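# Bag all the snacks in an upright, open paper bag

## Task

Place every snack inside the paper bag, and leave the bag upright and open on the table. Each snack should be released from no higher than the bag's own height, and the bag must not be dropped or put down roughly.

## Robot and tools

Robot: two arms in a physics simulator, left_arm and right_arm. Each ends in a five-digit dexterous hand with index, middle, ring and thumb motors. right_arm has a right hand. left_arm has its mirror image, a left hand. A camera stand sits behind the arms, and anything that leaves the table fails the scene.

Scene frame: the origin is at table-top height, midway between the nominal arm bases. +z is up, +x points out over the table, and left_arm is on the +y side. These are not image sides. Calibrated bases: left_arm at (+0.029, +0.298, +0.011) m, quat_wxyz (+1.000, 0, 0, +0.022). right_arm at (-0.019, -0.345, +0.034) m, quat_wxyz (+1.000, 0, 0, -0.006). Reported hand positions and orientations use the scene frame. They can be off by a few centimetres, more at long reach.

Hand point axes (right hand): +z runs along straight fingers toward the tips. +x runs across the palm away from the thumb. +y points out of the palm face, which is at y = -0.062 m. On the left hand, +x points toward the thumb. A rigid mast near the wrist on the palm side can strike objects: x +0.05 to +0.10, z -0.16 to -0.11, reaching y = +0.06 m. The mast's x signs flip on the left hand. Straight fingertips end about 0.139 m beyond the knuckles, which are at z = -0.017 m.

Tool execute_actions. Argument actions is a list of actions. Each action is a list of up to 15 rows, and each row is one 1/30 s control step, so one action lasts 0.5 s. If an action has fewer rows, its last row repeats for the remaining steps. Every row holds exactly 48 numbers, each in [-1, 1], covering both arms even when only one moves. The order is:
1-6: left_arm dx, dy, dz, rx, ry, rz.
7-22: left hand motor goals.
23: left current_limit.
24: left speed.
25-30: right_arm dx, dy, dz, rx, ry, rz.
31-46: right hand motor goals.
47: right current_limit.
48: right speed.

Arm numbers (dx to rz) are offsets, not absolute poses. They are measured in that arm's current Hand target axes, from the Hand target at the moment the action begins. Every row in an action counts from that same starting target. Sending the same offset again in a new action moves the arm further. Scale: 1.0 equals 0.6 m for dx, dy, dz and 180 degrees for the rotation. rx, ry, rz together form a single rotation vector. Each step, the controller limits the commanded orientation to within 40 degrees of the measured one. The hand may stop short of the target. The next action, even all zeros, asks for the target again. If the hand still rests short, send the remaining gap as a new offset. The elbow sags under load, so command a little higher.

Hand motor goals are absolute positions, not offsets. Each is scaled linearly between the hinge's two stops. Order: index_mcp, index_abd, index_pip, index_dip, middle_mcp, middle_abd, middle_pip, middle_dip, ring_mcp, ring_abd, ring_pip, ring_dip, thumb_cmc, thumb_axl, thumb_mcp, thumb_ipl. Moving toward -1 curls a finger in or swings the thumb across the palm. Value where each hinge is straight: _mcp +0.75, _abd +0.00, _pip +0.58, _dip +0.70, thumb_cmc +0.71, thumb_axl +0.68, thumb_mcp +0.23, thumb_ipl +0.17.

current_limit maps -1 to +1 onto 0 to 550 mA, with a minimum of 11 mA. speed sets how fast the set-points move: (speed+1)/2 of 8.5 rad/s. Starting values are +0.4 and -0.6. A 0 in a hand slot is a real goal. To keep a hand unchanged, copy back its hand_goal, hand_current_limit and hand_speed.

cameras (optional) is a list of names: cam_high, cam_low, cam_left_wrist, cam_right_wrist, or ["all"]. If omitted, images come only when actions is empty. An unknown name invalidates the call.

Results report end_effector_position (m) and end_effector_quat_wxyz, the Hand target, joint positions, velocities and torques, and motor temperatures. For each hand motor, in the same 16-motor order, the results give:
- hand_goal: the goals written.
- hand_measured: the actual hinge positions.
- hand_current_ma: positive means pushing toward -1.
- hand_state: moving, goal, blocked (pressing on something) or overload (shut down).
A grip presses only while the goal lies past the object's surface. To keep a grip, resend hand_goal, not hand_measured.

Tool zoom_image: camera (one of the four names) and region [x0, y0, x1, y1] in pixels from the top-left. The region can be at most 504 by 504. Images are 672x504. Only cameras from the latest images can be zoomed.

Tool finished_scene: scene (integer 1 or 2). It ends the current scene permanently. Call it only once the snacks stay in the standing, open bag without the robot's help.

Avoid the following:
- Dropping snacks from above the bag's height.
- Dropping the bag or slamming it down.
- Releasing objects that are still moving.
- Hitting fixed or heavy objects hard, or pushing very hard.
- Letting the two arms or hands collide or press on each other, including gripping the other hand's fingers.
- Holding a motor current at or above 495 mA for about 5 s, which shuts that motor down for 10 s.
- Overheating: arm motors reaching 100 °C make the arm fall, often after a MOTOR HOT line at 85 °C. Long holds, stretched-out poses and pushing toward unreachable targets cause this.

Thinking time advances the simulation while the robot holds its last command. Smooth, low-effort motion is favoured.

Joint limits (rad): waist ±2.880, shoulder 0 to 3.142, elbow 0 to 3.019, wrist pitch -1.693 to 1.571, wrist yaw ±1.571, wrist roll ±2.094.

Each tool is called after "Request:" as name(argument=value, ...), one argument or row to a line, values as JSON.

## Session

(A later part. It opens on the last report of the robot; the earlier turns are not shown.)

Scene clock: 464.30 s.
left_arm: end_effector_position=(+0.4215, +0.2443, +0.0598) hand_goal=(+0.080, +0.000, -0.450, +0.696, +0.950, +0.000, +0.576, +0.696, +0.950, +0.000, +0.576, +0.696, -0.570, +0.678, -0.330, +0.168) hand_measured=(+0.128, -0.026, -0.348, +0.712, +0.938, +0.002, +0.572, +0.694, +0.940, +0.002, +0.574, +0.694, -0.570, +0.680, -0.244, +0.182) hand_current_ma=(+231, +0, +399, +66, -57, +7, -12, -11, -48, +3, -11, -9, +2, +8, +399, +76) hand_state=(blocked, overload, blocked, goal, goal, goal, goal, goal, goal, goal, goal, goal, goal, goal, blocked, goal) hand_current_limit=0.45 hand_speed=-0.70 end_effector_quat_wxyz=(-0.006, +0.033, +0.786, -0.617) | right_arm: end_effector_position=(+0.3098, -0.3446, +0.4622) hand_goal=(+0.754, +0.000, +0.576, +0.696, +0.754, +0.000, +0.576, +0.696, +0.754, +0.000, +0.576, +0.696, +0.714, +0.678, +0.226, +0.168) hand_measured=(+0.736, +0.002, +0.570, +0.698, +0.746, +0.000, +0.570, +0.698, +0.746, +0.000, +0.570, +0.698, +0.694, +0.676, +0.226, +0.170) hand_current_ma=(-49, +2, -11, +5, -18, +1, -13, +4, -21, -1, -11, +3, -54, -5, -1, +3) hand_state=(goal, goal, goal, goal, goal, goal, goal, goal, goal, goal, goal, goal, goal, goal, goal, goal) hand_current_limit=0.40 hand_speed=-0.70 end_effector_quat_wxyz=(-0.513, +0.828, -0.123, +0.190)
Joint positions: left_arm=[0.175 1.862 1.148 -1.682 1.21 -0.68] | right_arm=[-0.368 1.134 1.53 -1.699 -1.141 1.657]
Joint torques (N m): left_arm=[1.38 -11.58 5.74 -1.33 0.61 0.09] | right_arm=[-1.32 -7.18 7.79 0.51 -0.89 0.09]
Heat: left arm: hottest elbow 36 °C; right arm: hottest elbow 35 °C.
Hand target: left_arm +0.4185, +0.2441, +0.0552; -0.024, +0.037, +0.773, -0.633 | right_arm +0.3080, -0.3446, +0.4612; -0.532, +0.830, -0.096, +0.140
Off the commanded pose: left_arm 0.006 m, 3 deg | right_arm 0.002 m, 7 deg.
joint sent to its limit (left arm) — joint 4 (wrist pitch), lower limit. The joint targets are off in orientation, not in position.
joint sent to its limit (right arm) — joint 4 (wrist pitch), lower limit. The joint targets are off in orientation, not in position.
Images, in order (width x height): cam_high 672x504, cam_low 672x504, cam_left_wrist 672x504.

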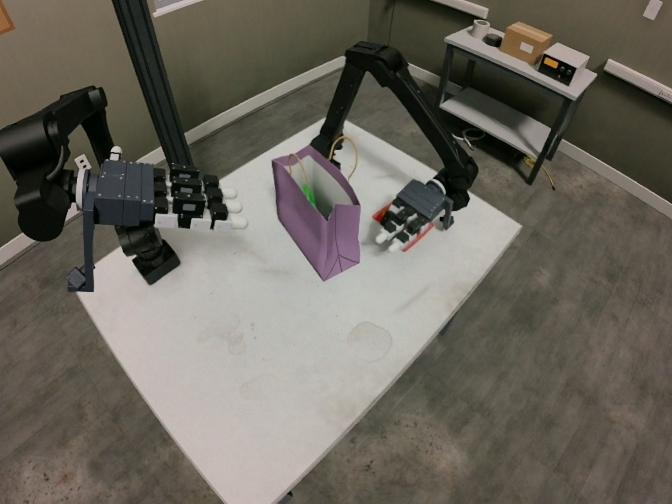

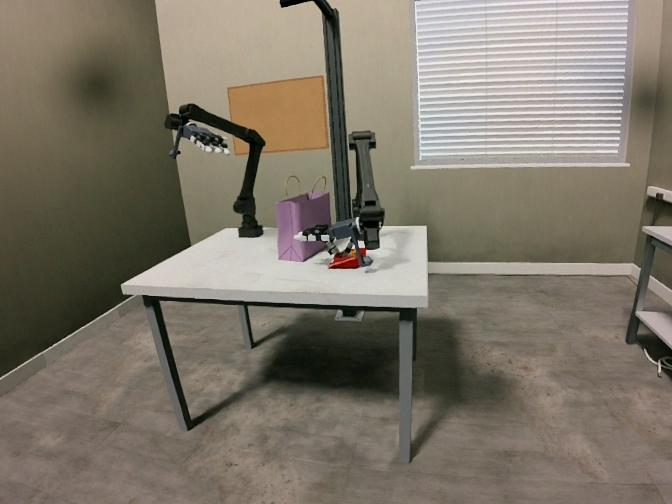

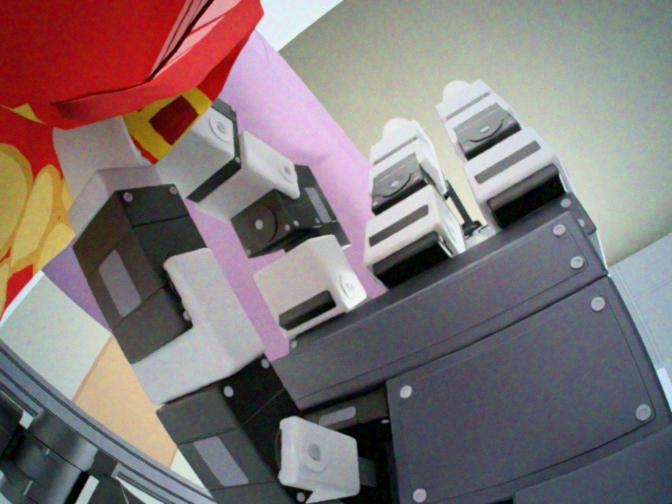

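Request:
execute_actions(
  actions=[
    [[0,-0.0815,-0.0173,0,0,0,0.06,0,-0.48,0.696,0.95,0,0.576,0.696,0.95,0,0.576,0.696,-0.571,0.678,-0.36,0.168,0.55,-0.7,0,0,0,0,0,0,0.754,0,0.576,0.696,0.754,0,0.576,0.696,0.754,0,0.576,0.696,0.714,0.678,0.226,0.168,0.4,-0.7]],
  ],
  cameras=["cam_high","cam_low","cam_left_wrist"],
)

Request:
zoom_image(
  camera="cam_low",
  region=[260, 180, 420, 290],
)

Request:
zoom_image(
  camera="cam_high",
  region=[330, 140, 490, 300],
)

Scene clock: 465.90 s.
left_arm: end_effector_position=(+0.4184, +0.2455, +0.0996) hand_goal=(+0.060, +0.000, -0.480, +0.696, +0.950, +0.000, +0.576, +0.696, +0.950, +0.000, +0.576, +0.696, -0.570, +0.678, -0.360, +0.168) hand_measured=(+0.128, -0.026, -0.350, +0.716, +0.938, +0.002, +0.572, +0.694, +0.940, +0.002, +0.574, +0.694, -0.568, +0.680, -0.246, +0.184) hand_current_ma=(+333, +0, +426, +85, -57, +7, -12, -11, -48, +3, -11, -9, +6, +8, +426, +88) hand_state=(blocked, overload, blocked, blocked, goal, goal, goal, goal, goal, goal, goal, goal, goal, goal, blocked, goal) hand_current_limit=0.55 hand_speed=-0.70 end_effector_quat_wxyz=(+0.001, +0.021, +0.795, -0.606) | right_arm: end_effector_position=(+0.3098, -0.3446, +0.4622) hand_goal=(+0.754, +0.000, +0.576, +0.696, +0.754, +0.000, +0.576, +0.696, +0.754, +0.000, +0.576, +0.696, +0.714, +0.678, +0.226, +0.168) hand_measured=(+0.736, +0.002, +0.570, +0.698, +0.746, +0.000, +0.570, +0.698, +0.746, +0.000, +0.570, +0.698, +0.694, +0.676, +0.226, +0.170) hand_current_ma=(-49, +2, -11, +5, -18, +1, -13, +4, -21, -1, -11, +3, -54, -5, -1, +3) hand_state=(goal, goal, goal, goal, goal, goal, goal, goal, goal, goal, goal, goal, goal, goal, goal, goal) hand_current_limit=0.40 hand_speed=-0.70 end_effector_quat_wxyz=(-0.513, +0.828, -0.123, +0.190)
Joint positions: left_arm=[0.175 1.755 1.148 -1.682 1.211 -0.792] | right_arm=[-0.368 1.134 1.53 -1.699 -1.141 1.657]
Joint torques (N m): left_arm=[1.08 -12.86 6.87 -1.22 0.84 -0.09] | right_arm=[-1.61 -7.41 7.72 0.55 -0.85 0.1]
Heat: left arm: hottest elbow 36 °C; right arm: hottest elbow 35 °C.
Hand target: left_arm +0.4179, +0.2446, +0.1052; -0.024, +0.037, +0.773, -0.633 | right_arm +0.3080, -0.3446, +0.4612; -0.532, +0.830, -0.096, +0.140
Off the commanded pose: left_arm 0.006 m, 5 deg | right_arm 0.002 m, 7 deg.
joint sent to its limit (left arm) — joint 4 (wrist pitch), lower limit. The joint targets are off in orientation, not in position.
joint sent to its limit (right arm) — joint 4 (wrist pitch), lower limit. The joint targets are off in orientation, not in position.
Images, in order (width x height): cam_high 672x504, cam_low 672x504, cam_left_wrist 672x504.

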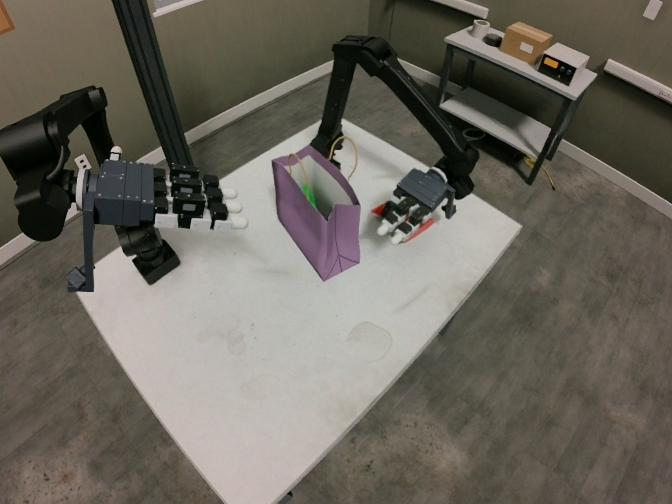

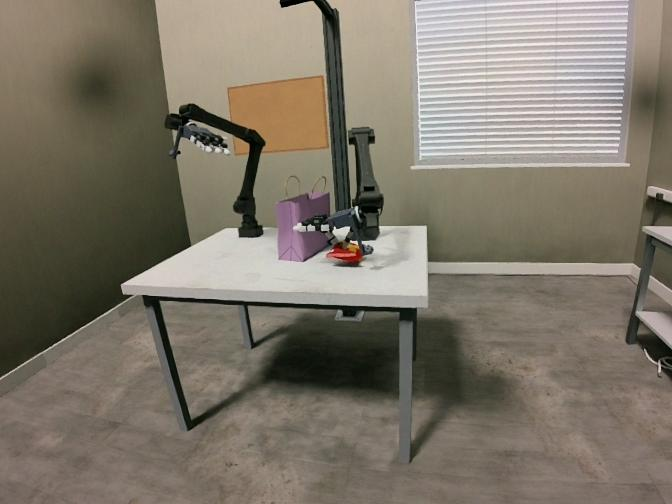

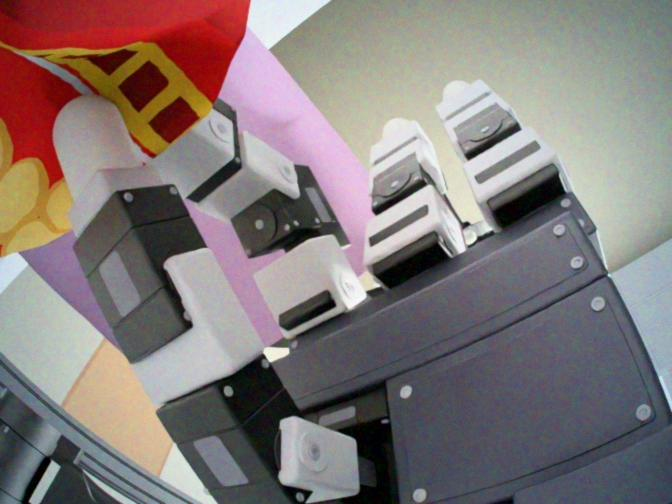

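Scaled by 3.150.

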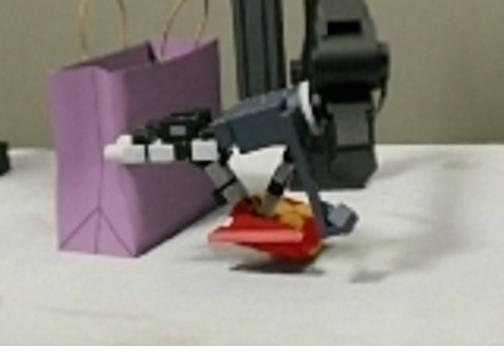

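Scaled by 3.150.

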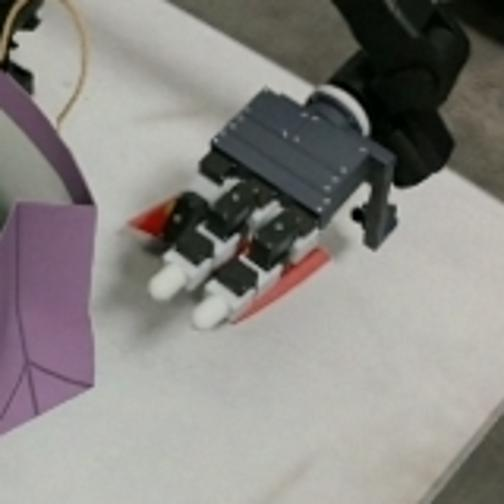

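Request:
execute_actions(
  actions=[
    [[-0.0131,-0.1255,-0.0107,0,0,0,0.04,0,-0.52,0.696,0.95,0,0.576,0.696,0.95,0,0.576,0.696,-0.571,0.678,-0.4,0.168,0.6,-0.7,0,0,0,0,0,0,0.754,0,0.576,0.696,0.754,0,0.576,0.696,0.754,0,0.576,0.696,0.714,0.678,0.226,0.168,0.4,-0.7]],
    [[-0.0064,-0.1255,-0.0107,0,0,0,0.04,0,-0.52,0.696,0.95,0,0.576,0.696,0.95,0,0.576,0.696,-0.571,0.678,-0.4,0.168,0.6,-0.7,0,0,0,0,0,0,0.754,0,0.576,0.696,0.754,0,0.576,0.696,0.754,0,0.576,0.696,0.714,0.678,0.226,0.168,0.4,-0.7]],
    [[-0.0015,-0.1255,-0.0107,0,0,0,0.04,0,-0.52,0.696,0.95,0,0.576,0.696,0.95,0,0.576,0.696,-0.571,0.678,-0.4,0.168,0.6,-0.7,0,0,0,0,0,0,0.754,0,0.576,0.696,0.754,0,0.576,0.696,0.754,0,0.576,0.696,0.714,0.678,0.226,0.168,0.4,-0.7]],
  ],
  cameras=["cam_high","cam_low","cam_left_wrist","cam_right_wrist"],
)

Request:
zoom_image(
  camera="cam_low",
  region=[260, 140, 420, 250],
)

Request:
zoom_image(
  camera="cam_high",
  region=[330, 100, 490, 260],
)

Request:
zoom_image(
  camera="cam_right_wrist",
  region=[300, 0, 672, 250],
)

Scene clock: 469.13 s.
left_arm: end_effector_position=(+0.4164, +0.2192, +0.3136) hand_goal=(+0.040, +0.000, -0.520, +0.696, +0.950, +0.000, +0.576, +0.696, +0.950, +0.000, +0.576, +0.696, -0.570, +0.678, -0.400, +0.168) hand_measured=(+0.128, -0.026, -0.350, +0.716, +0.938, +0.002, +0.572, +0.694, +0.940, +0.002, +0.574, +0.694, -0.568, +0.680, -0.248, +0.184) hand_current_ma=(+437, +0, +440, +88, -57, +7, -12, -11, -48, +3, -11, -9, +6, +8, +440, +95) hand_state=(blocked, overload, blocked, blocked, goal, goal, goal, goal, goal, goal, goal, goal, goal, goal, blocked, goal) hand_current_limit=0.60 hand_speed=-0.70 end_effector_quat_wxyz=(+0.049, -0.036, +0.799, -0.598) | right_arm: end_effector_position=(+0.3098, -0.3446, +0.4622) hand_goal=(+0.754, +0.000, +0.576, +0.696, +0.754, +0.000, +0.576, +0.696, +0.754, +0.000, +0.576, +0.696, +0.714, +0.678, +0.226, +0.168) hand_measured=(+0.736, +0.002, +0.570, +0.698, +0.746, +0.000, +0.570, +0.698, +0.746, +0.000, +0.570, +0.698, +0.694, +0.676, +0.226, +0.170) hand_current_ma=(-49, +2, -11, +5, -18, +1, -13, +4, -21, -1, -11, +3, -54, -5, -1, +3) hand_state=(goal, goal, goal, goal, goal, goal, goal, goal, goal, goal, goal, goal, goal, goal, goal, goal) hand_current_limit=0.40 hand_speed=-0.70 end_effector_quat_wxyz=(-0.513, +0.828, -0.123, +0.190)
Joint positions: left_arm=[0.123 1.394 1.371 -1.682 1.285 -1.396] | right_arm=[-0.368 1.134 1.53 -1.699 -1.141 1.657]
Joint torques (N m): left_arm=[0.73 -8.82 12.81 -0.28 1.23 -0.08] | right_arm=[-1.26 -8 7.84 0.35 -0.87 0.11]
Heat: left arm: hottest elbow 36 °C; right arm: hottest elbow 35 °C.
Hand target: left_arm +0.4260, +0.2179, +0.3306; -0.024, +0.037, +0.773, -0.633 | right_arm +0.3080, -0.3446, +0.4612; -0.532, +0.830, -0.096, +0.140
Off the commanded pose: left_arm 0.019 m, 13 deg | right_arm 0.002 m, 7 deg.
joint sent to its limit (left arm) — joint 4 (wrist pitch), lower limit. The joint targets are off in orientation, not in position.
joint sent to its limit (right arm) — joint 4 (wrist pitch), lower limit. The joint targets are off in orientation, not in position.

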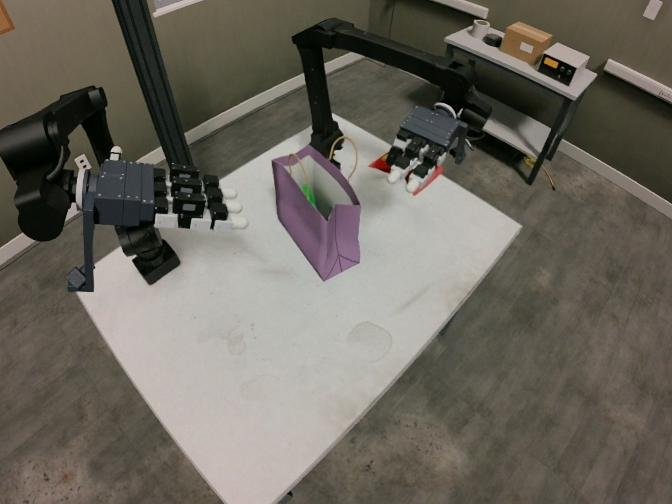

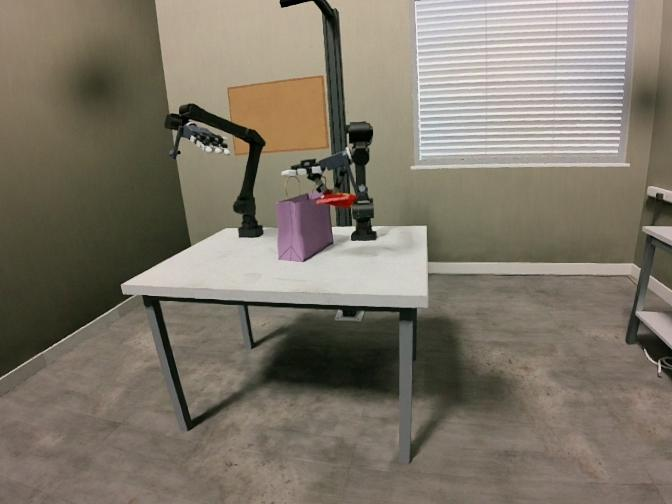

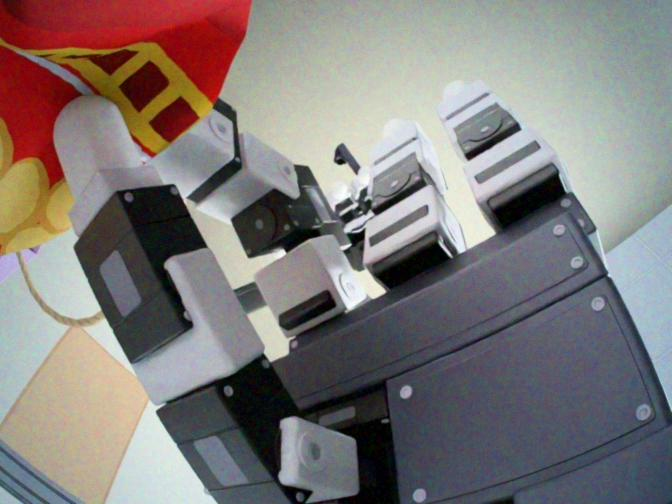

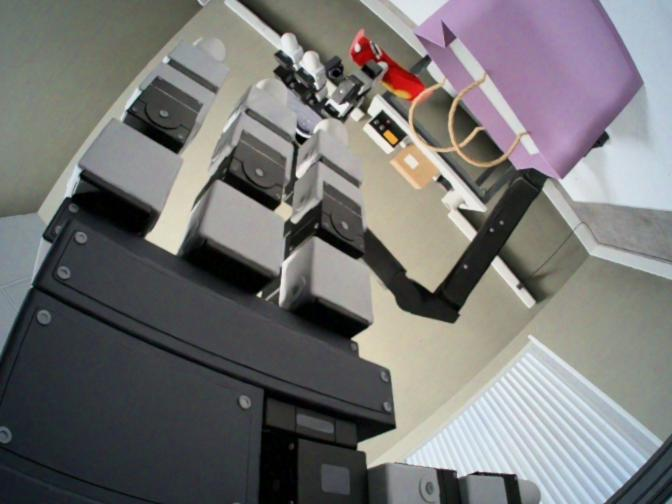

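Scaled by 3.150.

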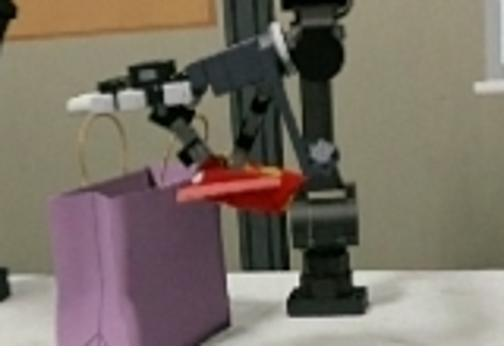

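Scaled by 3.150.

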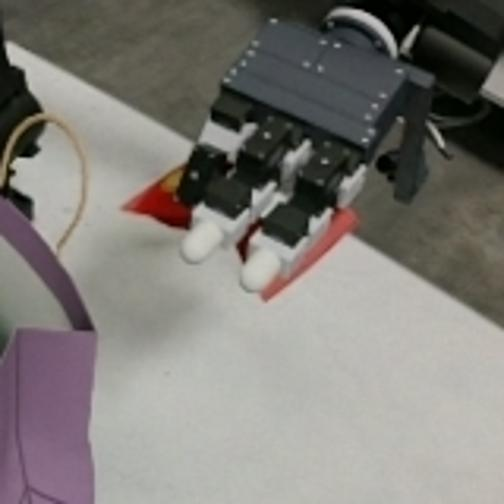

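Scaled by 1.355 from the camera's 672x504 image, which has a finer 960x720 frame.

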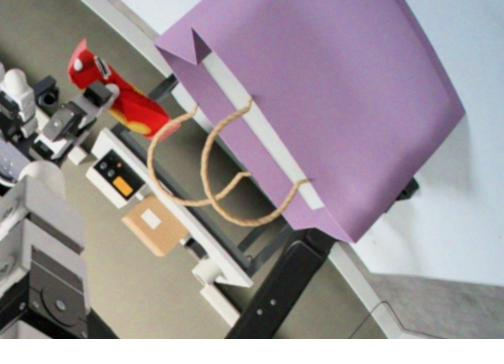

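Request:
execute_actions(
  actions=[
    [[0,0.1304,0.0277,0,0,0,0.04,0,-0.52,0.696,0.95,0,0.576,0.696,0.95,0,0.576,0.696,-0.571,0.678,-0.4,0.168,0.6,-0.7,0,0,0,0,0,0,0.754,0,0.576,0.696,0.754,0,0.576,0.696,0.754,0,0.576,0.696,0.714,0.678,0.226,0.168,0.4,-0.7]],
    [[0,0.1304,0.0277,0,0,0,0.04,0,-0.52,0.696,0.95,0,0.576,0.696,0.95,0,0.576,0.696,-0.571,0.678,-0.4,0.168,0.6,-0.7,0,0,0,0,0,0,0.754,0,0.576,0.696,0.754,0,0.576,0.696,0.754,0,0.576,0.696,0.714,0.678,0.226,0.168,0.4,-0.7]],
    [[0,0.1304,0.0277,0,0,0,0.04,0,-0.52,0.696,0.95,0,0.576,0.696,0.95,0,0.576,0.696,-0.571,0.678,-0.4,0.168,0.6,-0.7,0,0,0,0,0,0,0.754,0,0.576,0.696,0.754,0,0.576,0.696,0.754,0,0.576,0.696,0.714,0.678,0.226,0.168,0.4,-0.7]],
    [[0,0.0375,0.008,0,0,0,0.04,0,-0.52,0.696,0.95,0,0.576,0.696,0.95,0,0.576,0.696,-0.571,0.678,-0.4,0.168,0.6,-0.7,0,0,0,0,0,0,0.754,0,0.576,0.696,0.754,0,0.576,0.696,0.754,0,0.576,0.696,0.714,0.678,0.226,0.168,0.4,-0.7]],
    [[0,0.0,0.0,0,0,0,0.2,0,0.0,0.696,0.95,0,0.576,0.696,0.95,0,0.576,0.696,-0.571,0.678,0.0,0.168,0.6,-0.6,0,0,0,0,0,0,0.754,0,0.576,0.696,0.754,0,0.576,0.696,0.754,0,0.576,0.696,0.714,0.678,0.226,0.168,0.4,-0.7]],
    [[0,-0.0815,-0.0173,0,0,0,0.453,0,-0.3,0.696,0.95,0,0.576,0.696,0.95,0,0.576,0.696,-0.571,0.678,0.226,0.168,0.45,-0.6,0,0,0,0,0,0,0.754,0,0.576,0.696,0.754,0,0.576,0.696,0.754,0,0.576,0.696,0.714,0.678,0.226,0.168,0.4,-0.7]],
  ],
  cameras=["cam_high","cam_low","cam_left_wrist"],
)

Request:
zoom_image(
  camera="cam_low",
  region=[260, 180, 420, 290],
)

Request:
zoom_image(
  camera="cam_high",
  region=[330, 140, 490, 300],
)

Scene clock: 477.33 s.
left_arm: end_effector_position=(+0.4227, +0.2191, +0.1097) hand_goal=(+0.454, +0.000, -0.300, +0.696, +0.950, +0.000, +0.576, +0.696, +0.950, +0.000, +0.576, +0.696, -0.570, +0.678, +0.226, +0.168) hand_measured=(+0.436, -0.026, -0.296, +0.698, +0.938, +0.002, +0.572, +0.694, +0.940, +0.002, +0.574, +0.694, -0.568, +0.680, +0.222, +0.170) hand_current_ma=(-77, +0, +12, +11, -57, +7, -12, -11, -48, +3, -11, -9, +7, +8, -18, +9) hand_state=(goal, overload, goal, goal, goal, goal, goal, goal, goal, goal, goal, goal, goal, goal, goal, goal) hand_current_limit=0.45 hand_speed=-0.60 end_effector_quat_wxyz=(-0.011, +0.019, +0.785, -0.619) | right_arm: end_effector_position=(+0.3098, -0.3446, +0.4622) hand_goal=(+0.754, +0.000, +0.576, +0.696, +0.754, +0.000, +0.576, +0.696, +0.754, +0.000, +0.576, +0.696, +0.714, +0.678, +0.226, +0.168) hand_measured=(+0.736, +0.002, +0.570, +0.698, +0.746, +0.000, +0.570, +0.698, +0.746, +0.000, +0.570, +0.698, +0.694, +0.676, +0.226, +0.170) hand_current_ma=(-49, +2, -11, +5, -18, +1, -13, +4, -21, -1, -11, +3, -54, -5, -1, +3) hand_state=(goal, goal, goal, goal, goal, goal, goal, goal, goal, goal, goal, goal, goal, goal, goal, goal) hand_current_limit=0.40 hand_speed=-0.70 end_effector_quat_wxyz=(-0.513, +0.828, -0.123, +0.190)
Joint positions: left_arm=[0.119 1.753 1.164 -1.682 1.261 -0.84] | right_arm=[-0.368 1.134 1.53 -1.699 -1.141 1.657]
Joint torques (N m): left_arm=[0.38 -12.57 8.27 -1.16 0.8 -0.05] | right_arm=[-1.32 -8.06 7.64 0.38 -0.9 0.1]
Heat: left arm: hottest elbow 37 °C; right arm: hottest elbow 35 °C.
Hand target: left_arm +0.4280, +0.2157, +0.1177; -0.024, +0.038, +0.773, -0.633 | right_arm +0.3080, -0.3446, +0.4612; -0.532, +0.830, -0.096, +0.140
Off the commanded pose: left_arm 0.010 m, 3 deg | right_arm 0.002 m, 7 deg.
joint sent to its limit (left arm) — joint 4 (wrist pitch), lower limit. The joint targets are off in orientation, not in position.
joint sent to its limit (right arm) — joint 4 (wrist pitch), lower limit. The joint targets are off in orientation, not in position.
Images, in order (width x height): cam_high 672x504, cam_low 672x504, cam_left_wrist 672x504.

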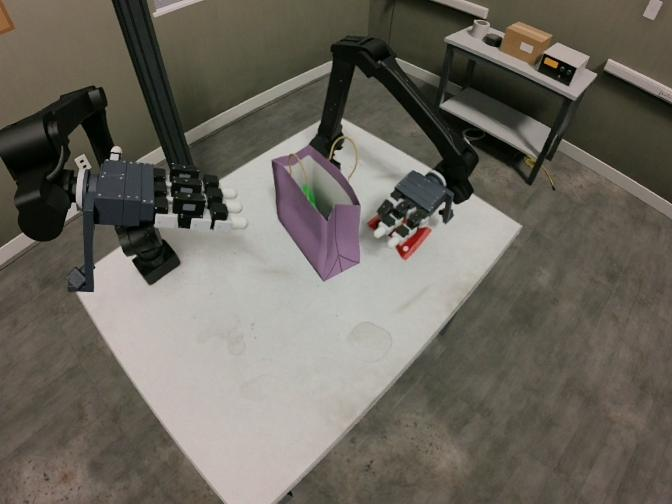

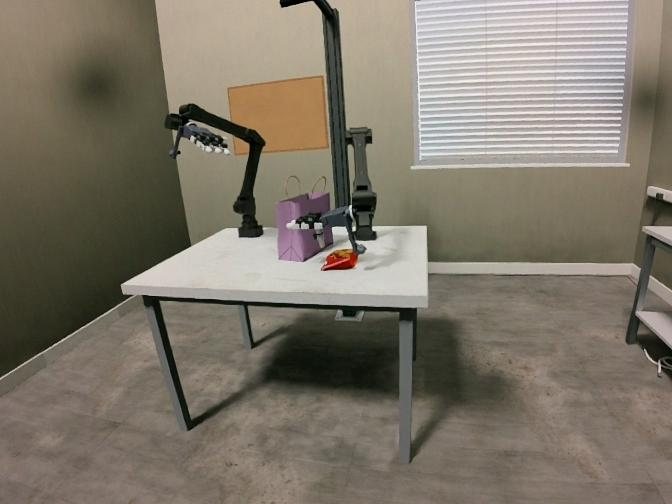

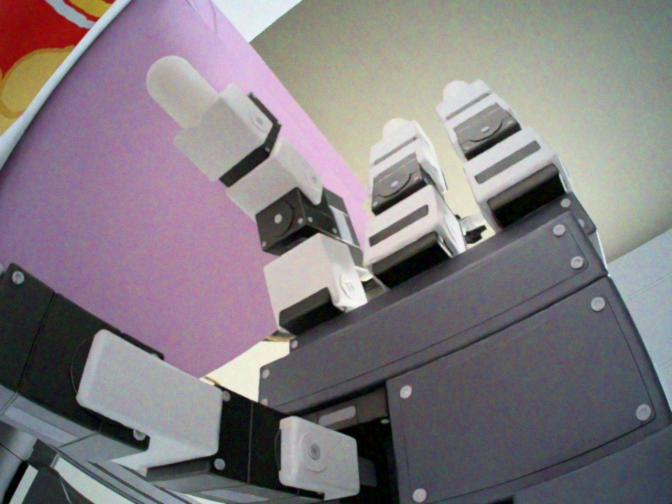

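Scaled by 3.150.

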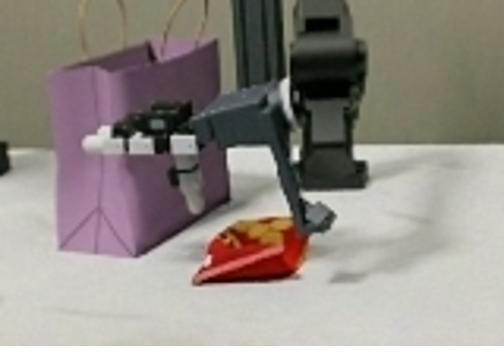

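Scaled by 3.150.

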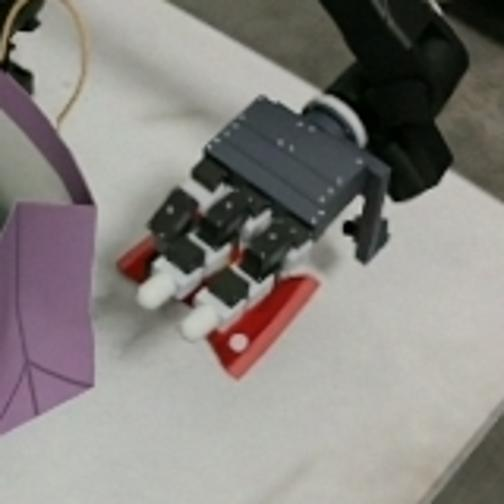

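Request:
execute_actions(
  actions=[
    [[0.0233,-0.045,-0.1253,0,0,0,0.453,0,-0.3,0.696,0.95,0,0.576,0.696,0.95,0,0.576,0.696,-0.571,0.678,0.226,0.168,0.45,-0.6,0,0,0,0,0,0,0.754,0,0.576,0.696,0.754,0,0.576,0.696,0.754,0,0.576,0.696,0.714,0.678,0.226,0.168,0.4,-0.7]],
  ],
  cameras=["cam_high","cam_low","cam_left_wrist"],
)

Request:
zoom_image(
  camera="cam_low",
  region=[260, 180, 420, 290],
)

Request:
zoom_image(
  camera="cam_high",
  region=[330, 140, 490, 300],
)

Scene clock: 479.03 s.
left_arm: end_effector_position=(+0.4123, +0.2818, +0.1495) hand_goal=(+0.454, +0.000, -0.300, +0.696, +0.950, +0.000, +0.576, +0.696, +0.950, +0.000, +0.576, +0.696, -0.570, +0.678, +0.226, +0.168) hand_measured=(+0.438, -0.026, -0.296, +0.698, +0.938, +0.002, +0.572, +0.694, +0.940, +0.002, +0.574, +0.694, -0.568, +0.680, +0.222, +0.170) hand_current_ma=(-70, +0, +11, +11, -57, +7, -12, -11, -48, +3, -11, -9, +5, +8, -16, +8) hand_state=(goal, overload, goal, goal, goal, goal, goal, goal, goal, goal, goal, goal, goal, goal, goal, goal) hand_current_limit=0.45 hand_speed=-0.60 end_effector_quat_wxyz=(+0.031, -0.015, +0.816, -0.577) | right_arm: end_effector_position=(+0.3098, -0.3446, +0.4622) hand_goal=(+0.754, +0.000, +0.576, +0.696, +0.754, +0.000, +0.576, +0.696, +0.754, +0.000, +0.576, +0.696, +0.714, +0.678, +0.226, +0.168) hand_measured=(+0.736, +0.002, +0.570, +0.698, +0.746, +0.000, +0.570, +0.698, +0.746, +0.000, +0.570, +0.698, +0.694, +0.676, +0.226, +0.170) hand_current_ma=(-49, +2, -11, +5, -18, +1, -13, +4, -21, -1, -11, +3, -54, -5, -1, +3) hand_state=(goal, goal, goal, goal, goal, goal, goal, goal, goal, goal, goal, goal, goal, goal, goal, goal) hand_current_limit=0.40 hand_speed=-0.70 end_effector_quat_wxyz=(-0.513, +0.828, -0.123, +0.190)
Joint positions: left_arm=[0.253 1.615 1.164 -1.682 1.166 -0.935] | right_arm=[-0.368 1.134 1.53 -1.699 -1.141 1.657]
Joint torques (N m): left_arm=[1.26 -11.16 9.5 -1.03 0.74 -0.03] | right_arm=[-1.2 -7.65 7.73 0.42 -0.89 0.11]
Heat: left arm: hottest elbow 37 °C; right arm: hottest elbow 35 °C.
Hand target: left_arm +0.4197, +0.2850, +0.1589; -0.024, +0.038, +0.773, -0.633 | right_arm +0.3080, -0.3446, +0.4612; -0.532, +0.830, -0.096, +0.140
Off the commanded pose: left_arm 0.012 m, 12 deg | right_arm 0.002 m, 7 deg.
joint sent to its limit (left arm) — joint 4 (wrist pitch), lower limit. The joint targets are off in orientation, not in position.
joint sent to its limit (right arm) — joint 4 (wrist pitch), lower limit. The joint targets are off in orientation, not in position.
Images, in order (width x height): cam_high 672x504, cam_low 672x504, cam_left_wrist 672x504.

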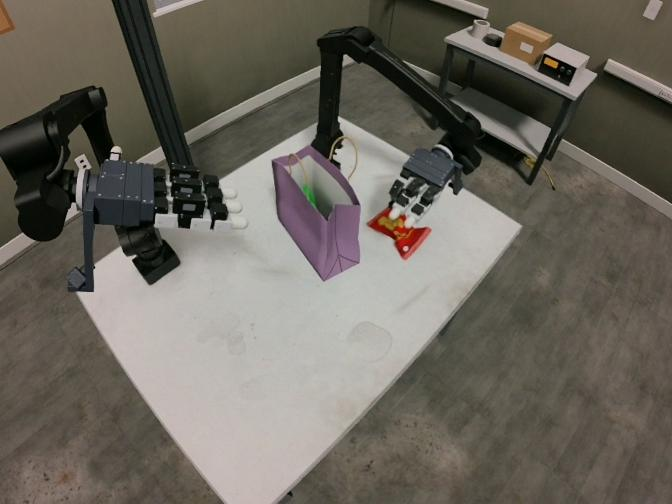

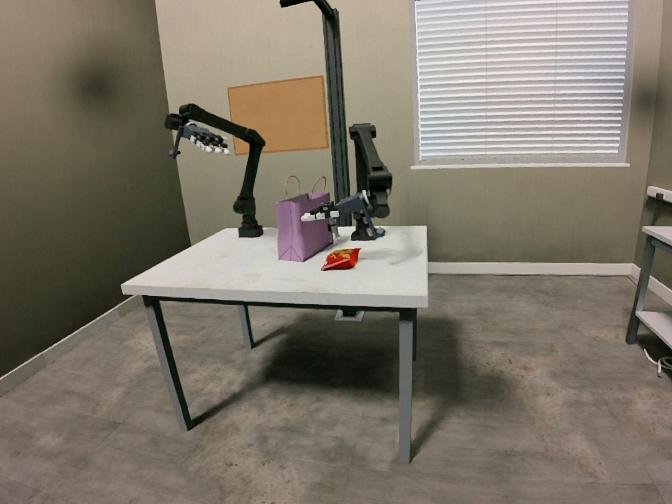

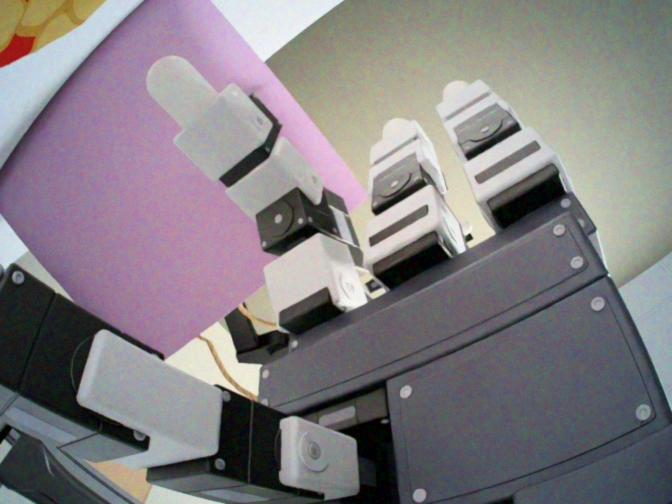

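Scaled by 3.150.

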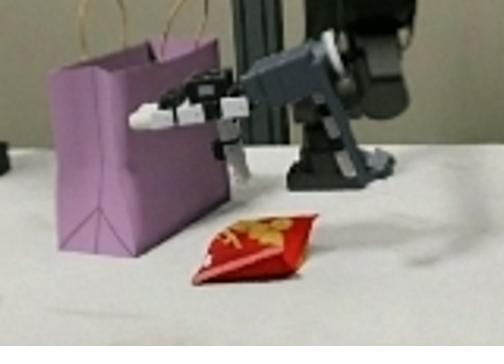

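Scaled by 3.150.

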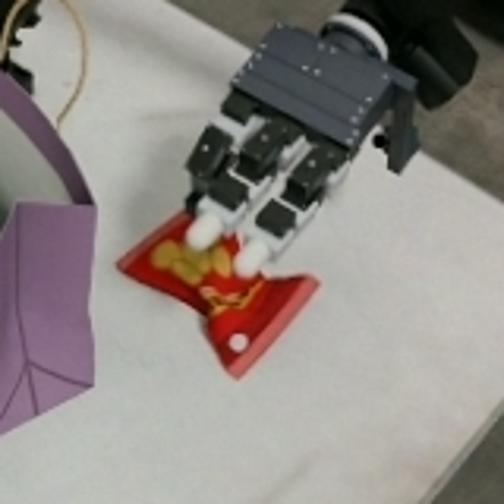

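Request:
execute_actions(
  actions=[
    [[0.001,0.115,0.0125,0,0,0,0.233,0,0.576,0.696,0.95,0,0.576,0.696,0.95,0,0.576,0.696,-0.571,0.678,0.226,0.168,0.5,-0.5,0,0,0,0,0,0,0.754,0,0.576,0.696,0.754,0,0.576,0.696,0.754,0,0.576,0.696,0.714,0.678,0.226,0.168,0.4,-0.7]],
    [[0,0.0554,0.0118,0,0,0,0.233,0,0.576,0.696,0.95,0,0.576,0.696,0.95,0,0.576,0.696,-0.571,0.678,0.226,0.168,0.45,-0.6,0,0,0,0,0,0,0.754,0,0.576,0.696,0.754,0,0.576,0.696,0.754,0,0.576,0.696,0.714,0.678,0.226,0.168,0.4,-0.7]],
    [[0,0,0,0,0,0,0.15,0,0.2,0.696,0.95,0,0.576,0.696,0.95,0,0.576,0.696,-0.571,0.678,0.05,0.168,0.45,-0.7,0,0,0,0,0,0,0.754,0,0.576,0.696,0.754,0,0.576,0.696,0.754,0,0.576,0.696,0.714,0.678,0.226,0.168,0.4,-0.7]],
  ],
  cameras=["cam_high","cam_low","cam_left_wrist"],
)

Request:
zoom_image(
  camera="cam_low",
  region=[260, 180, 420, 290],
)

Request:
zoom_image(
  camera="cam_high",
  region=[330, 140, 490, 300],
)

Scene clock: 482.90 s.
left_arm: end_effector_position=(+0.4221, +0.2860, +0.0628) hand_goal=(+0.150, +0.000, +0.200, +0.696, +0.950, +0.000, +0.576, +0.696, +0.950, +0.000, +0.576, +0.696, -0.570, +0.678, +0.050, +0.168) hand_measured=(+0.188, -0.012, +0.220, +0.702, +0.938, +0.002, +0.572, +0.694, +0.940, +0.002, +0.574, +0.694, -0.568, +0.680, +0.052, +0.170) hand_current_ma=(+175, +0, +84, +26, -57, +7, -12, -11, -48, +3, -11, -9, +5, +8, +10, +8) hand_state=(blocked, overload, blocked, goal, goal, goal, goal, goal, goal, goal, goal, goal, goal, goal, goal, goal) hand_current_limit=0.45 hand_speed=-0.70 end_effector_quat_wxyz=(+0.007, +0.017, +0.802, -0.597) | right_arm: end_effector_position=(+0.3098, -0.3446, +0.4622) hand_goal=(+0.754, +0.000, +0.576, +0.696, +0.754, +0.000, +0.576, +0.696, +0.754, +0.000, +0.576, +0.696, +0.714, +0.678, +0.226, +0.168) hand_measured=(+0.736, +0.002, +0.570, +0.698, +0.746, +0.000, +0.570, +0.698, +0.746, +0.000, +0.570, +0.698, +0.694, +0.676, +0.226, +0.170) hand_current_ma=(-49, +2, -11, +5, -18, +1, -13, +4, -21, -1, -11, +3, -54, -5, -1, +3) hand_state=(goal, goal, goal, goal, goal, goal, goal, goal, goal, goal, goal, goal, goal, goal, goal, goal) hand_current_limit=0.40 hand_speed=-0.70 end_effector_quat_wxyz=(-0.513, +0.828, -0.123, +0.190)
Joint positions: left_arm=[0.259 1.847 1.164 -1.685 1.146 -0.694] | right_arm=[-0.368 1.134 1.53 -1.699 -1.141 1.657]
Joint torques (N m): left_arm=[2.02 -10.93 6.09 -1.22 0.26 0.19] | right_arm=[-1.38 -7.94 7.75 0.31 -0.91 0.12]
Heat: left arm: hottest elbow 37 °C; right arm: hottest elbow 35 °C.
Hand target: left_arm +0.4208, +0.2909, +0.0557; -0.024, +0.037, +0.773, -0.633 | right_arm +0.3080, -0.3446, +0.4612; -0.532, +0.830, -0.096, +0.140
Off the commanded pose: left_arm 0.009 m, 7 deg | right_arm 0.002 m, 7 deg.
joint sent to its limit (left arm) — joint 4 (wrist pitch), lower limit. The joint targets are off in orientation, not in position.
joint sent to its limit (right arm) — joint 4 (wrist pitch), lower limit. The joint targets are off in orientation, not in position.
Images, in order (width x height): cam_high 672x504, cam_low 672x504, cam_left_wrist 672x504.

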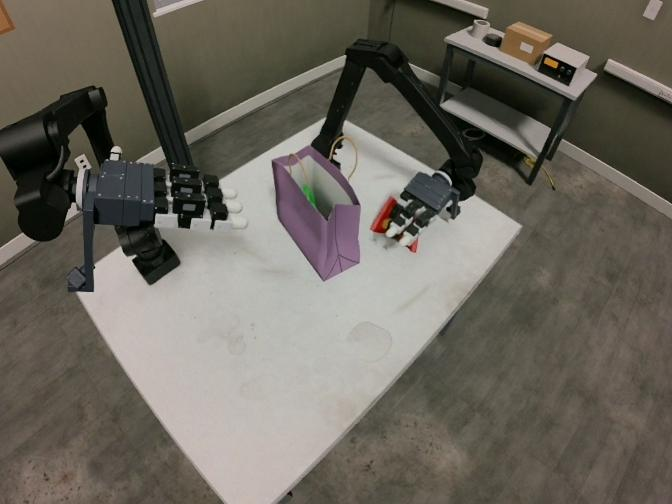

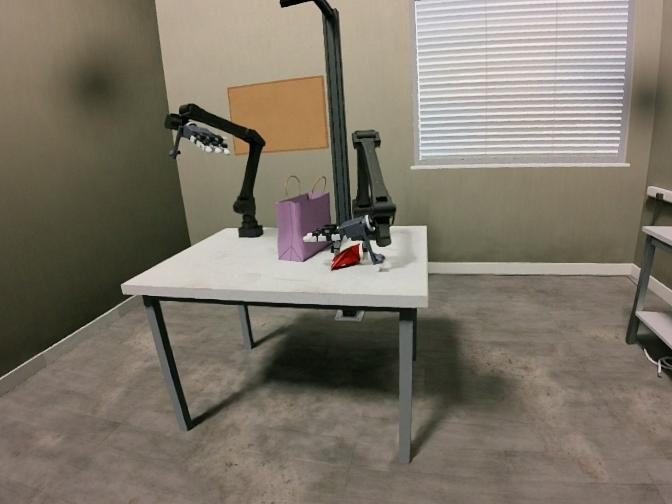

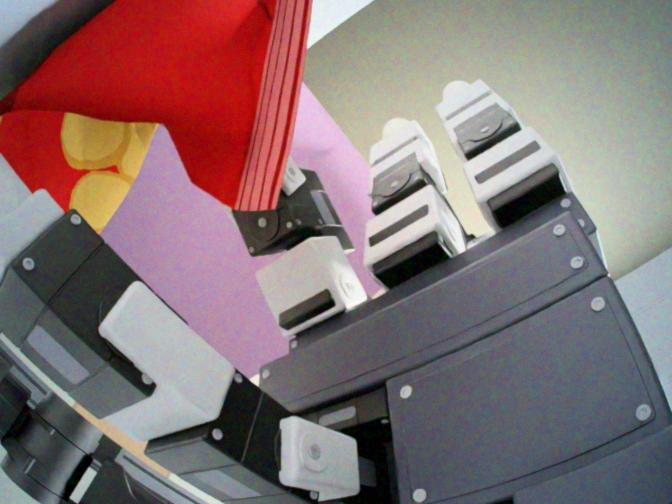

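Scaled by 3.150.

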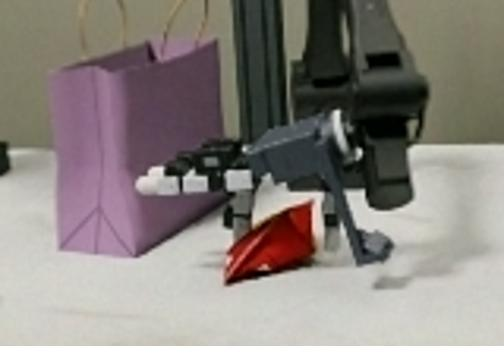

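Scaled by 3.150.

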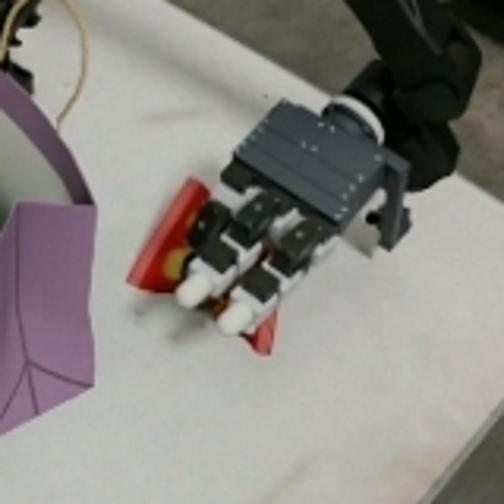

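Request:
execute_actions(
  actions=[
    [[0,0.012,0.0025,0,0,0,0.15,0,0.0,0.696,0.95,0,0.576,0.696,0.95,0,0.576,0.696,-0.571,0.678,-0.08,0.168,0.45,-0.7,0,0,0,0,0,0,0.754,0,0.576,0.696,0.754,0,0.576,0.696,0.754,0,0.576,0.696,0.714,0.678,0.226,0.168,0.4,-0.7]],
    [[0,0,0,0,0,0,0.13,0,-0.2,0.696,0.95,0,0.576,0.696,0.95,0,0.576,0.696,-0.571,0.678,-0.2,0.168,0.5,-0.7,0,0,0,0,0,0,0.754,0,0.576,0.696,0.754,0,0.576,0.696,0.754,0,0.576,0.696,0.714,0.678,0.226,0.168,0.4,-0.7]],
    [[0,0,0,0,0,0,0.1,0,-0.35,0.696,0.95,0,0.576,0.696,0.95,0,0.576,0.696,-0.571,0.678,-0.3,0.168,0.5,-0.7,0,0,0,0,0,0,0.754,0,0.576,0.696,0.754,0,0.576,0.696,0.754,0,0.576,0.696,0.714,0.678,0.226,0.168,0.4,-0.7]],
  ],
  cameras=["cam_high","cam_low","cam_left_wrist"],
)

Request:
zoom_image(
  camera="cam_low",
  region=[260, 180, 420, 290],
)

Request:
zoom_image(
  camera="cam_high",
  region=[330, 140, 490, 300],
)

Scene clock: 486.30 s.
left_arm: end_effector_position=(+0.4227, +0.2864, +0.0574) hand_goal=(+0.100, +0.000, -0.350, +0.696, +0.950, +0.000, +0.576, +0.696, +0.950, +0.000, +0.576, +0.696, -0.570, +0.678, -0.300, +0.168) hand_measured=(+0.192, +0.392, -0.274, +0.714, +0.938, +0.002, +0.572, +0.694, +0.940, +0.002, +0.574, +0.694, -0.592, +0.672, -0.256, +0.184) hand_current_ma=(+413, +0, +348, +75, -57, +7, -12, -11, -48, +3, -11, -9, -92, -34, +255, +86) hand_state=(blocked, overload, blocked, goal, goal, goal, goal, goal, goal, goal, goal, goal, blocked, goal, blocked, goal) hand_current_limit=0.50 hand_speed=-0.70 end_effector_quat_wxyz=(+0.008, +0.026, +0.802, -0.597) | right_arm: end_effector_position=(+0.3098, -0.3446, +0.4622) hand_goal=(+0.754, +0.000, +0.576, +0.696, +0.754, +0.000, +0.576, +0.696, +0.754, +0.000, +0.576, +0.696, +0.714, +0.678, +0.226, +0.168) hand_measured=(+0.736, +0.002, +0.570, +0.698, +0.746, +0.000, +0.570, +0.698, +0.746, +0.000, +0.570, +0.698, +0.694, +0.676, +0.226, +0.170) hand_current_ma=(-49, +2, -11, +5, -18, +1, -13, +4, -21, -1, -11, +3, -54, -5, -1, +3) hand_state=(goal, goal, goal, goal, goal, goal, goal, goal, goal, goal, goal, goal, goal, goal, goal, goal) hand_current_limit=0.40 hand_speed=-0.70 end_effector_quat_wxyz=(-0.513, +0.828, -0.123, +0.190)
Joint positions: left_arm=[0.259 1.86 1.164 -1.685 1.14 -0.666] | right_arm=[-0.368 1.134 1.53 -1.699 -1.141 1.657]
Joint torques (N m): left_arm=[2.2 -10.81 6.09 -1.22 0.46 0.1] | right_arm=[-1.61 -7.24 7.72 0.38 -0.91 0.08]
Heat: left arm: hottest elbow 36 °C; right arm: hottest elbow 35 °C.
Hand target: left_arm +0.4208, +0.2909, +0.0484; -0.024, +0.037, +0.773, -0.633 | right_arm +0.3080, -0.3446, +0.4612; -0.532, +0.830, -0.096, +0.140
Off the commanded pose: left_arm 0.010 m, 7 deg | right_arm 0.002 m, 7 deg.
joint sent to its limit (left arm) — joint 4 (wrist pitch), lower limit. The joint targets are off in orientation, not in position.
joint sent to its limit (right arm) — joint 4 (wrist pitch), lower limit. The joint targets are off in orientation, not in position.
Images, in order (width x height): cam_high 672x504, cam_low 672x504, cam_left_wrist 672x504.

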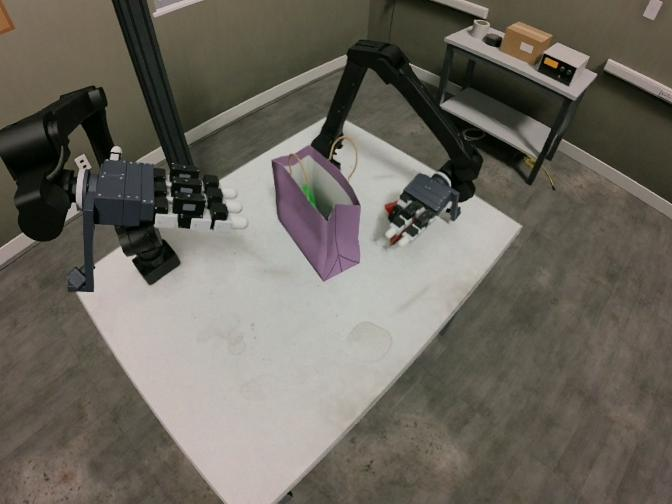

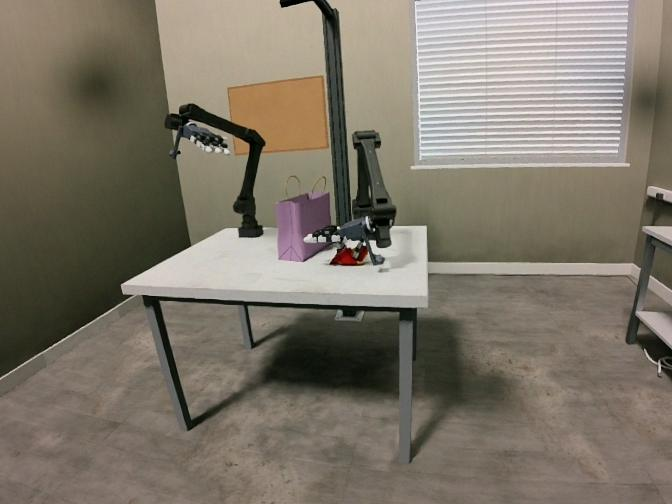

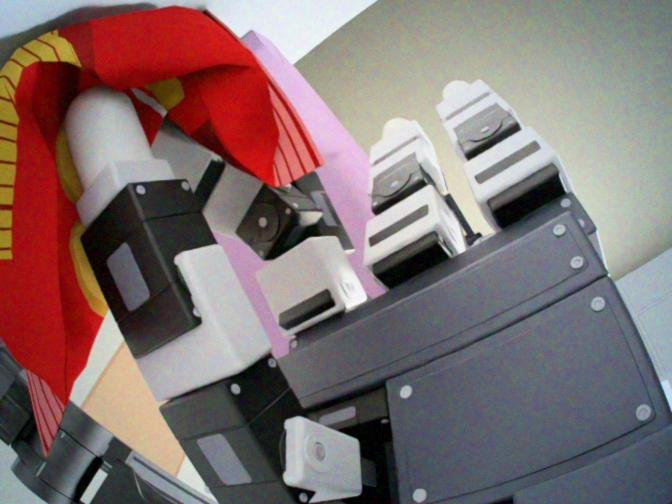

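Scaled by 3.150.

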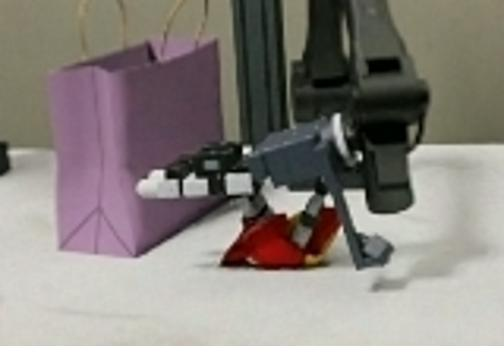

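Scaled by 3.150.

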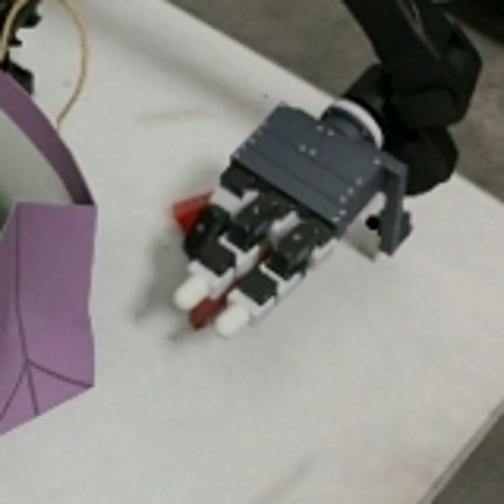

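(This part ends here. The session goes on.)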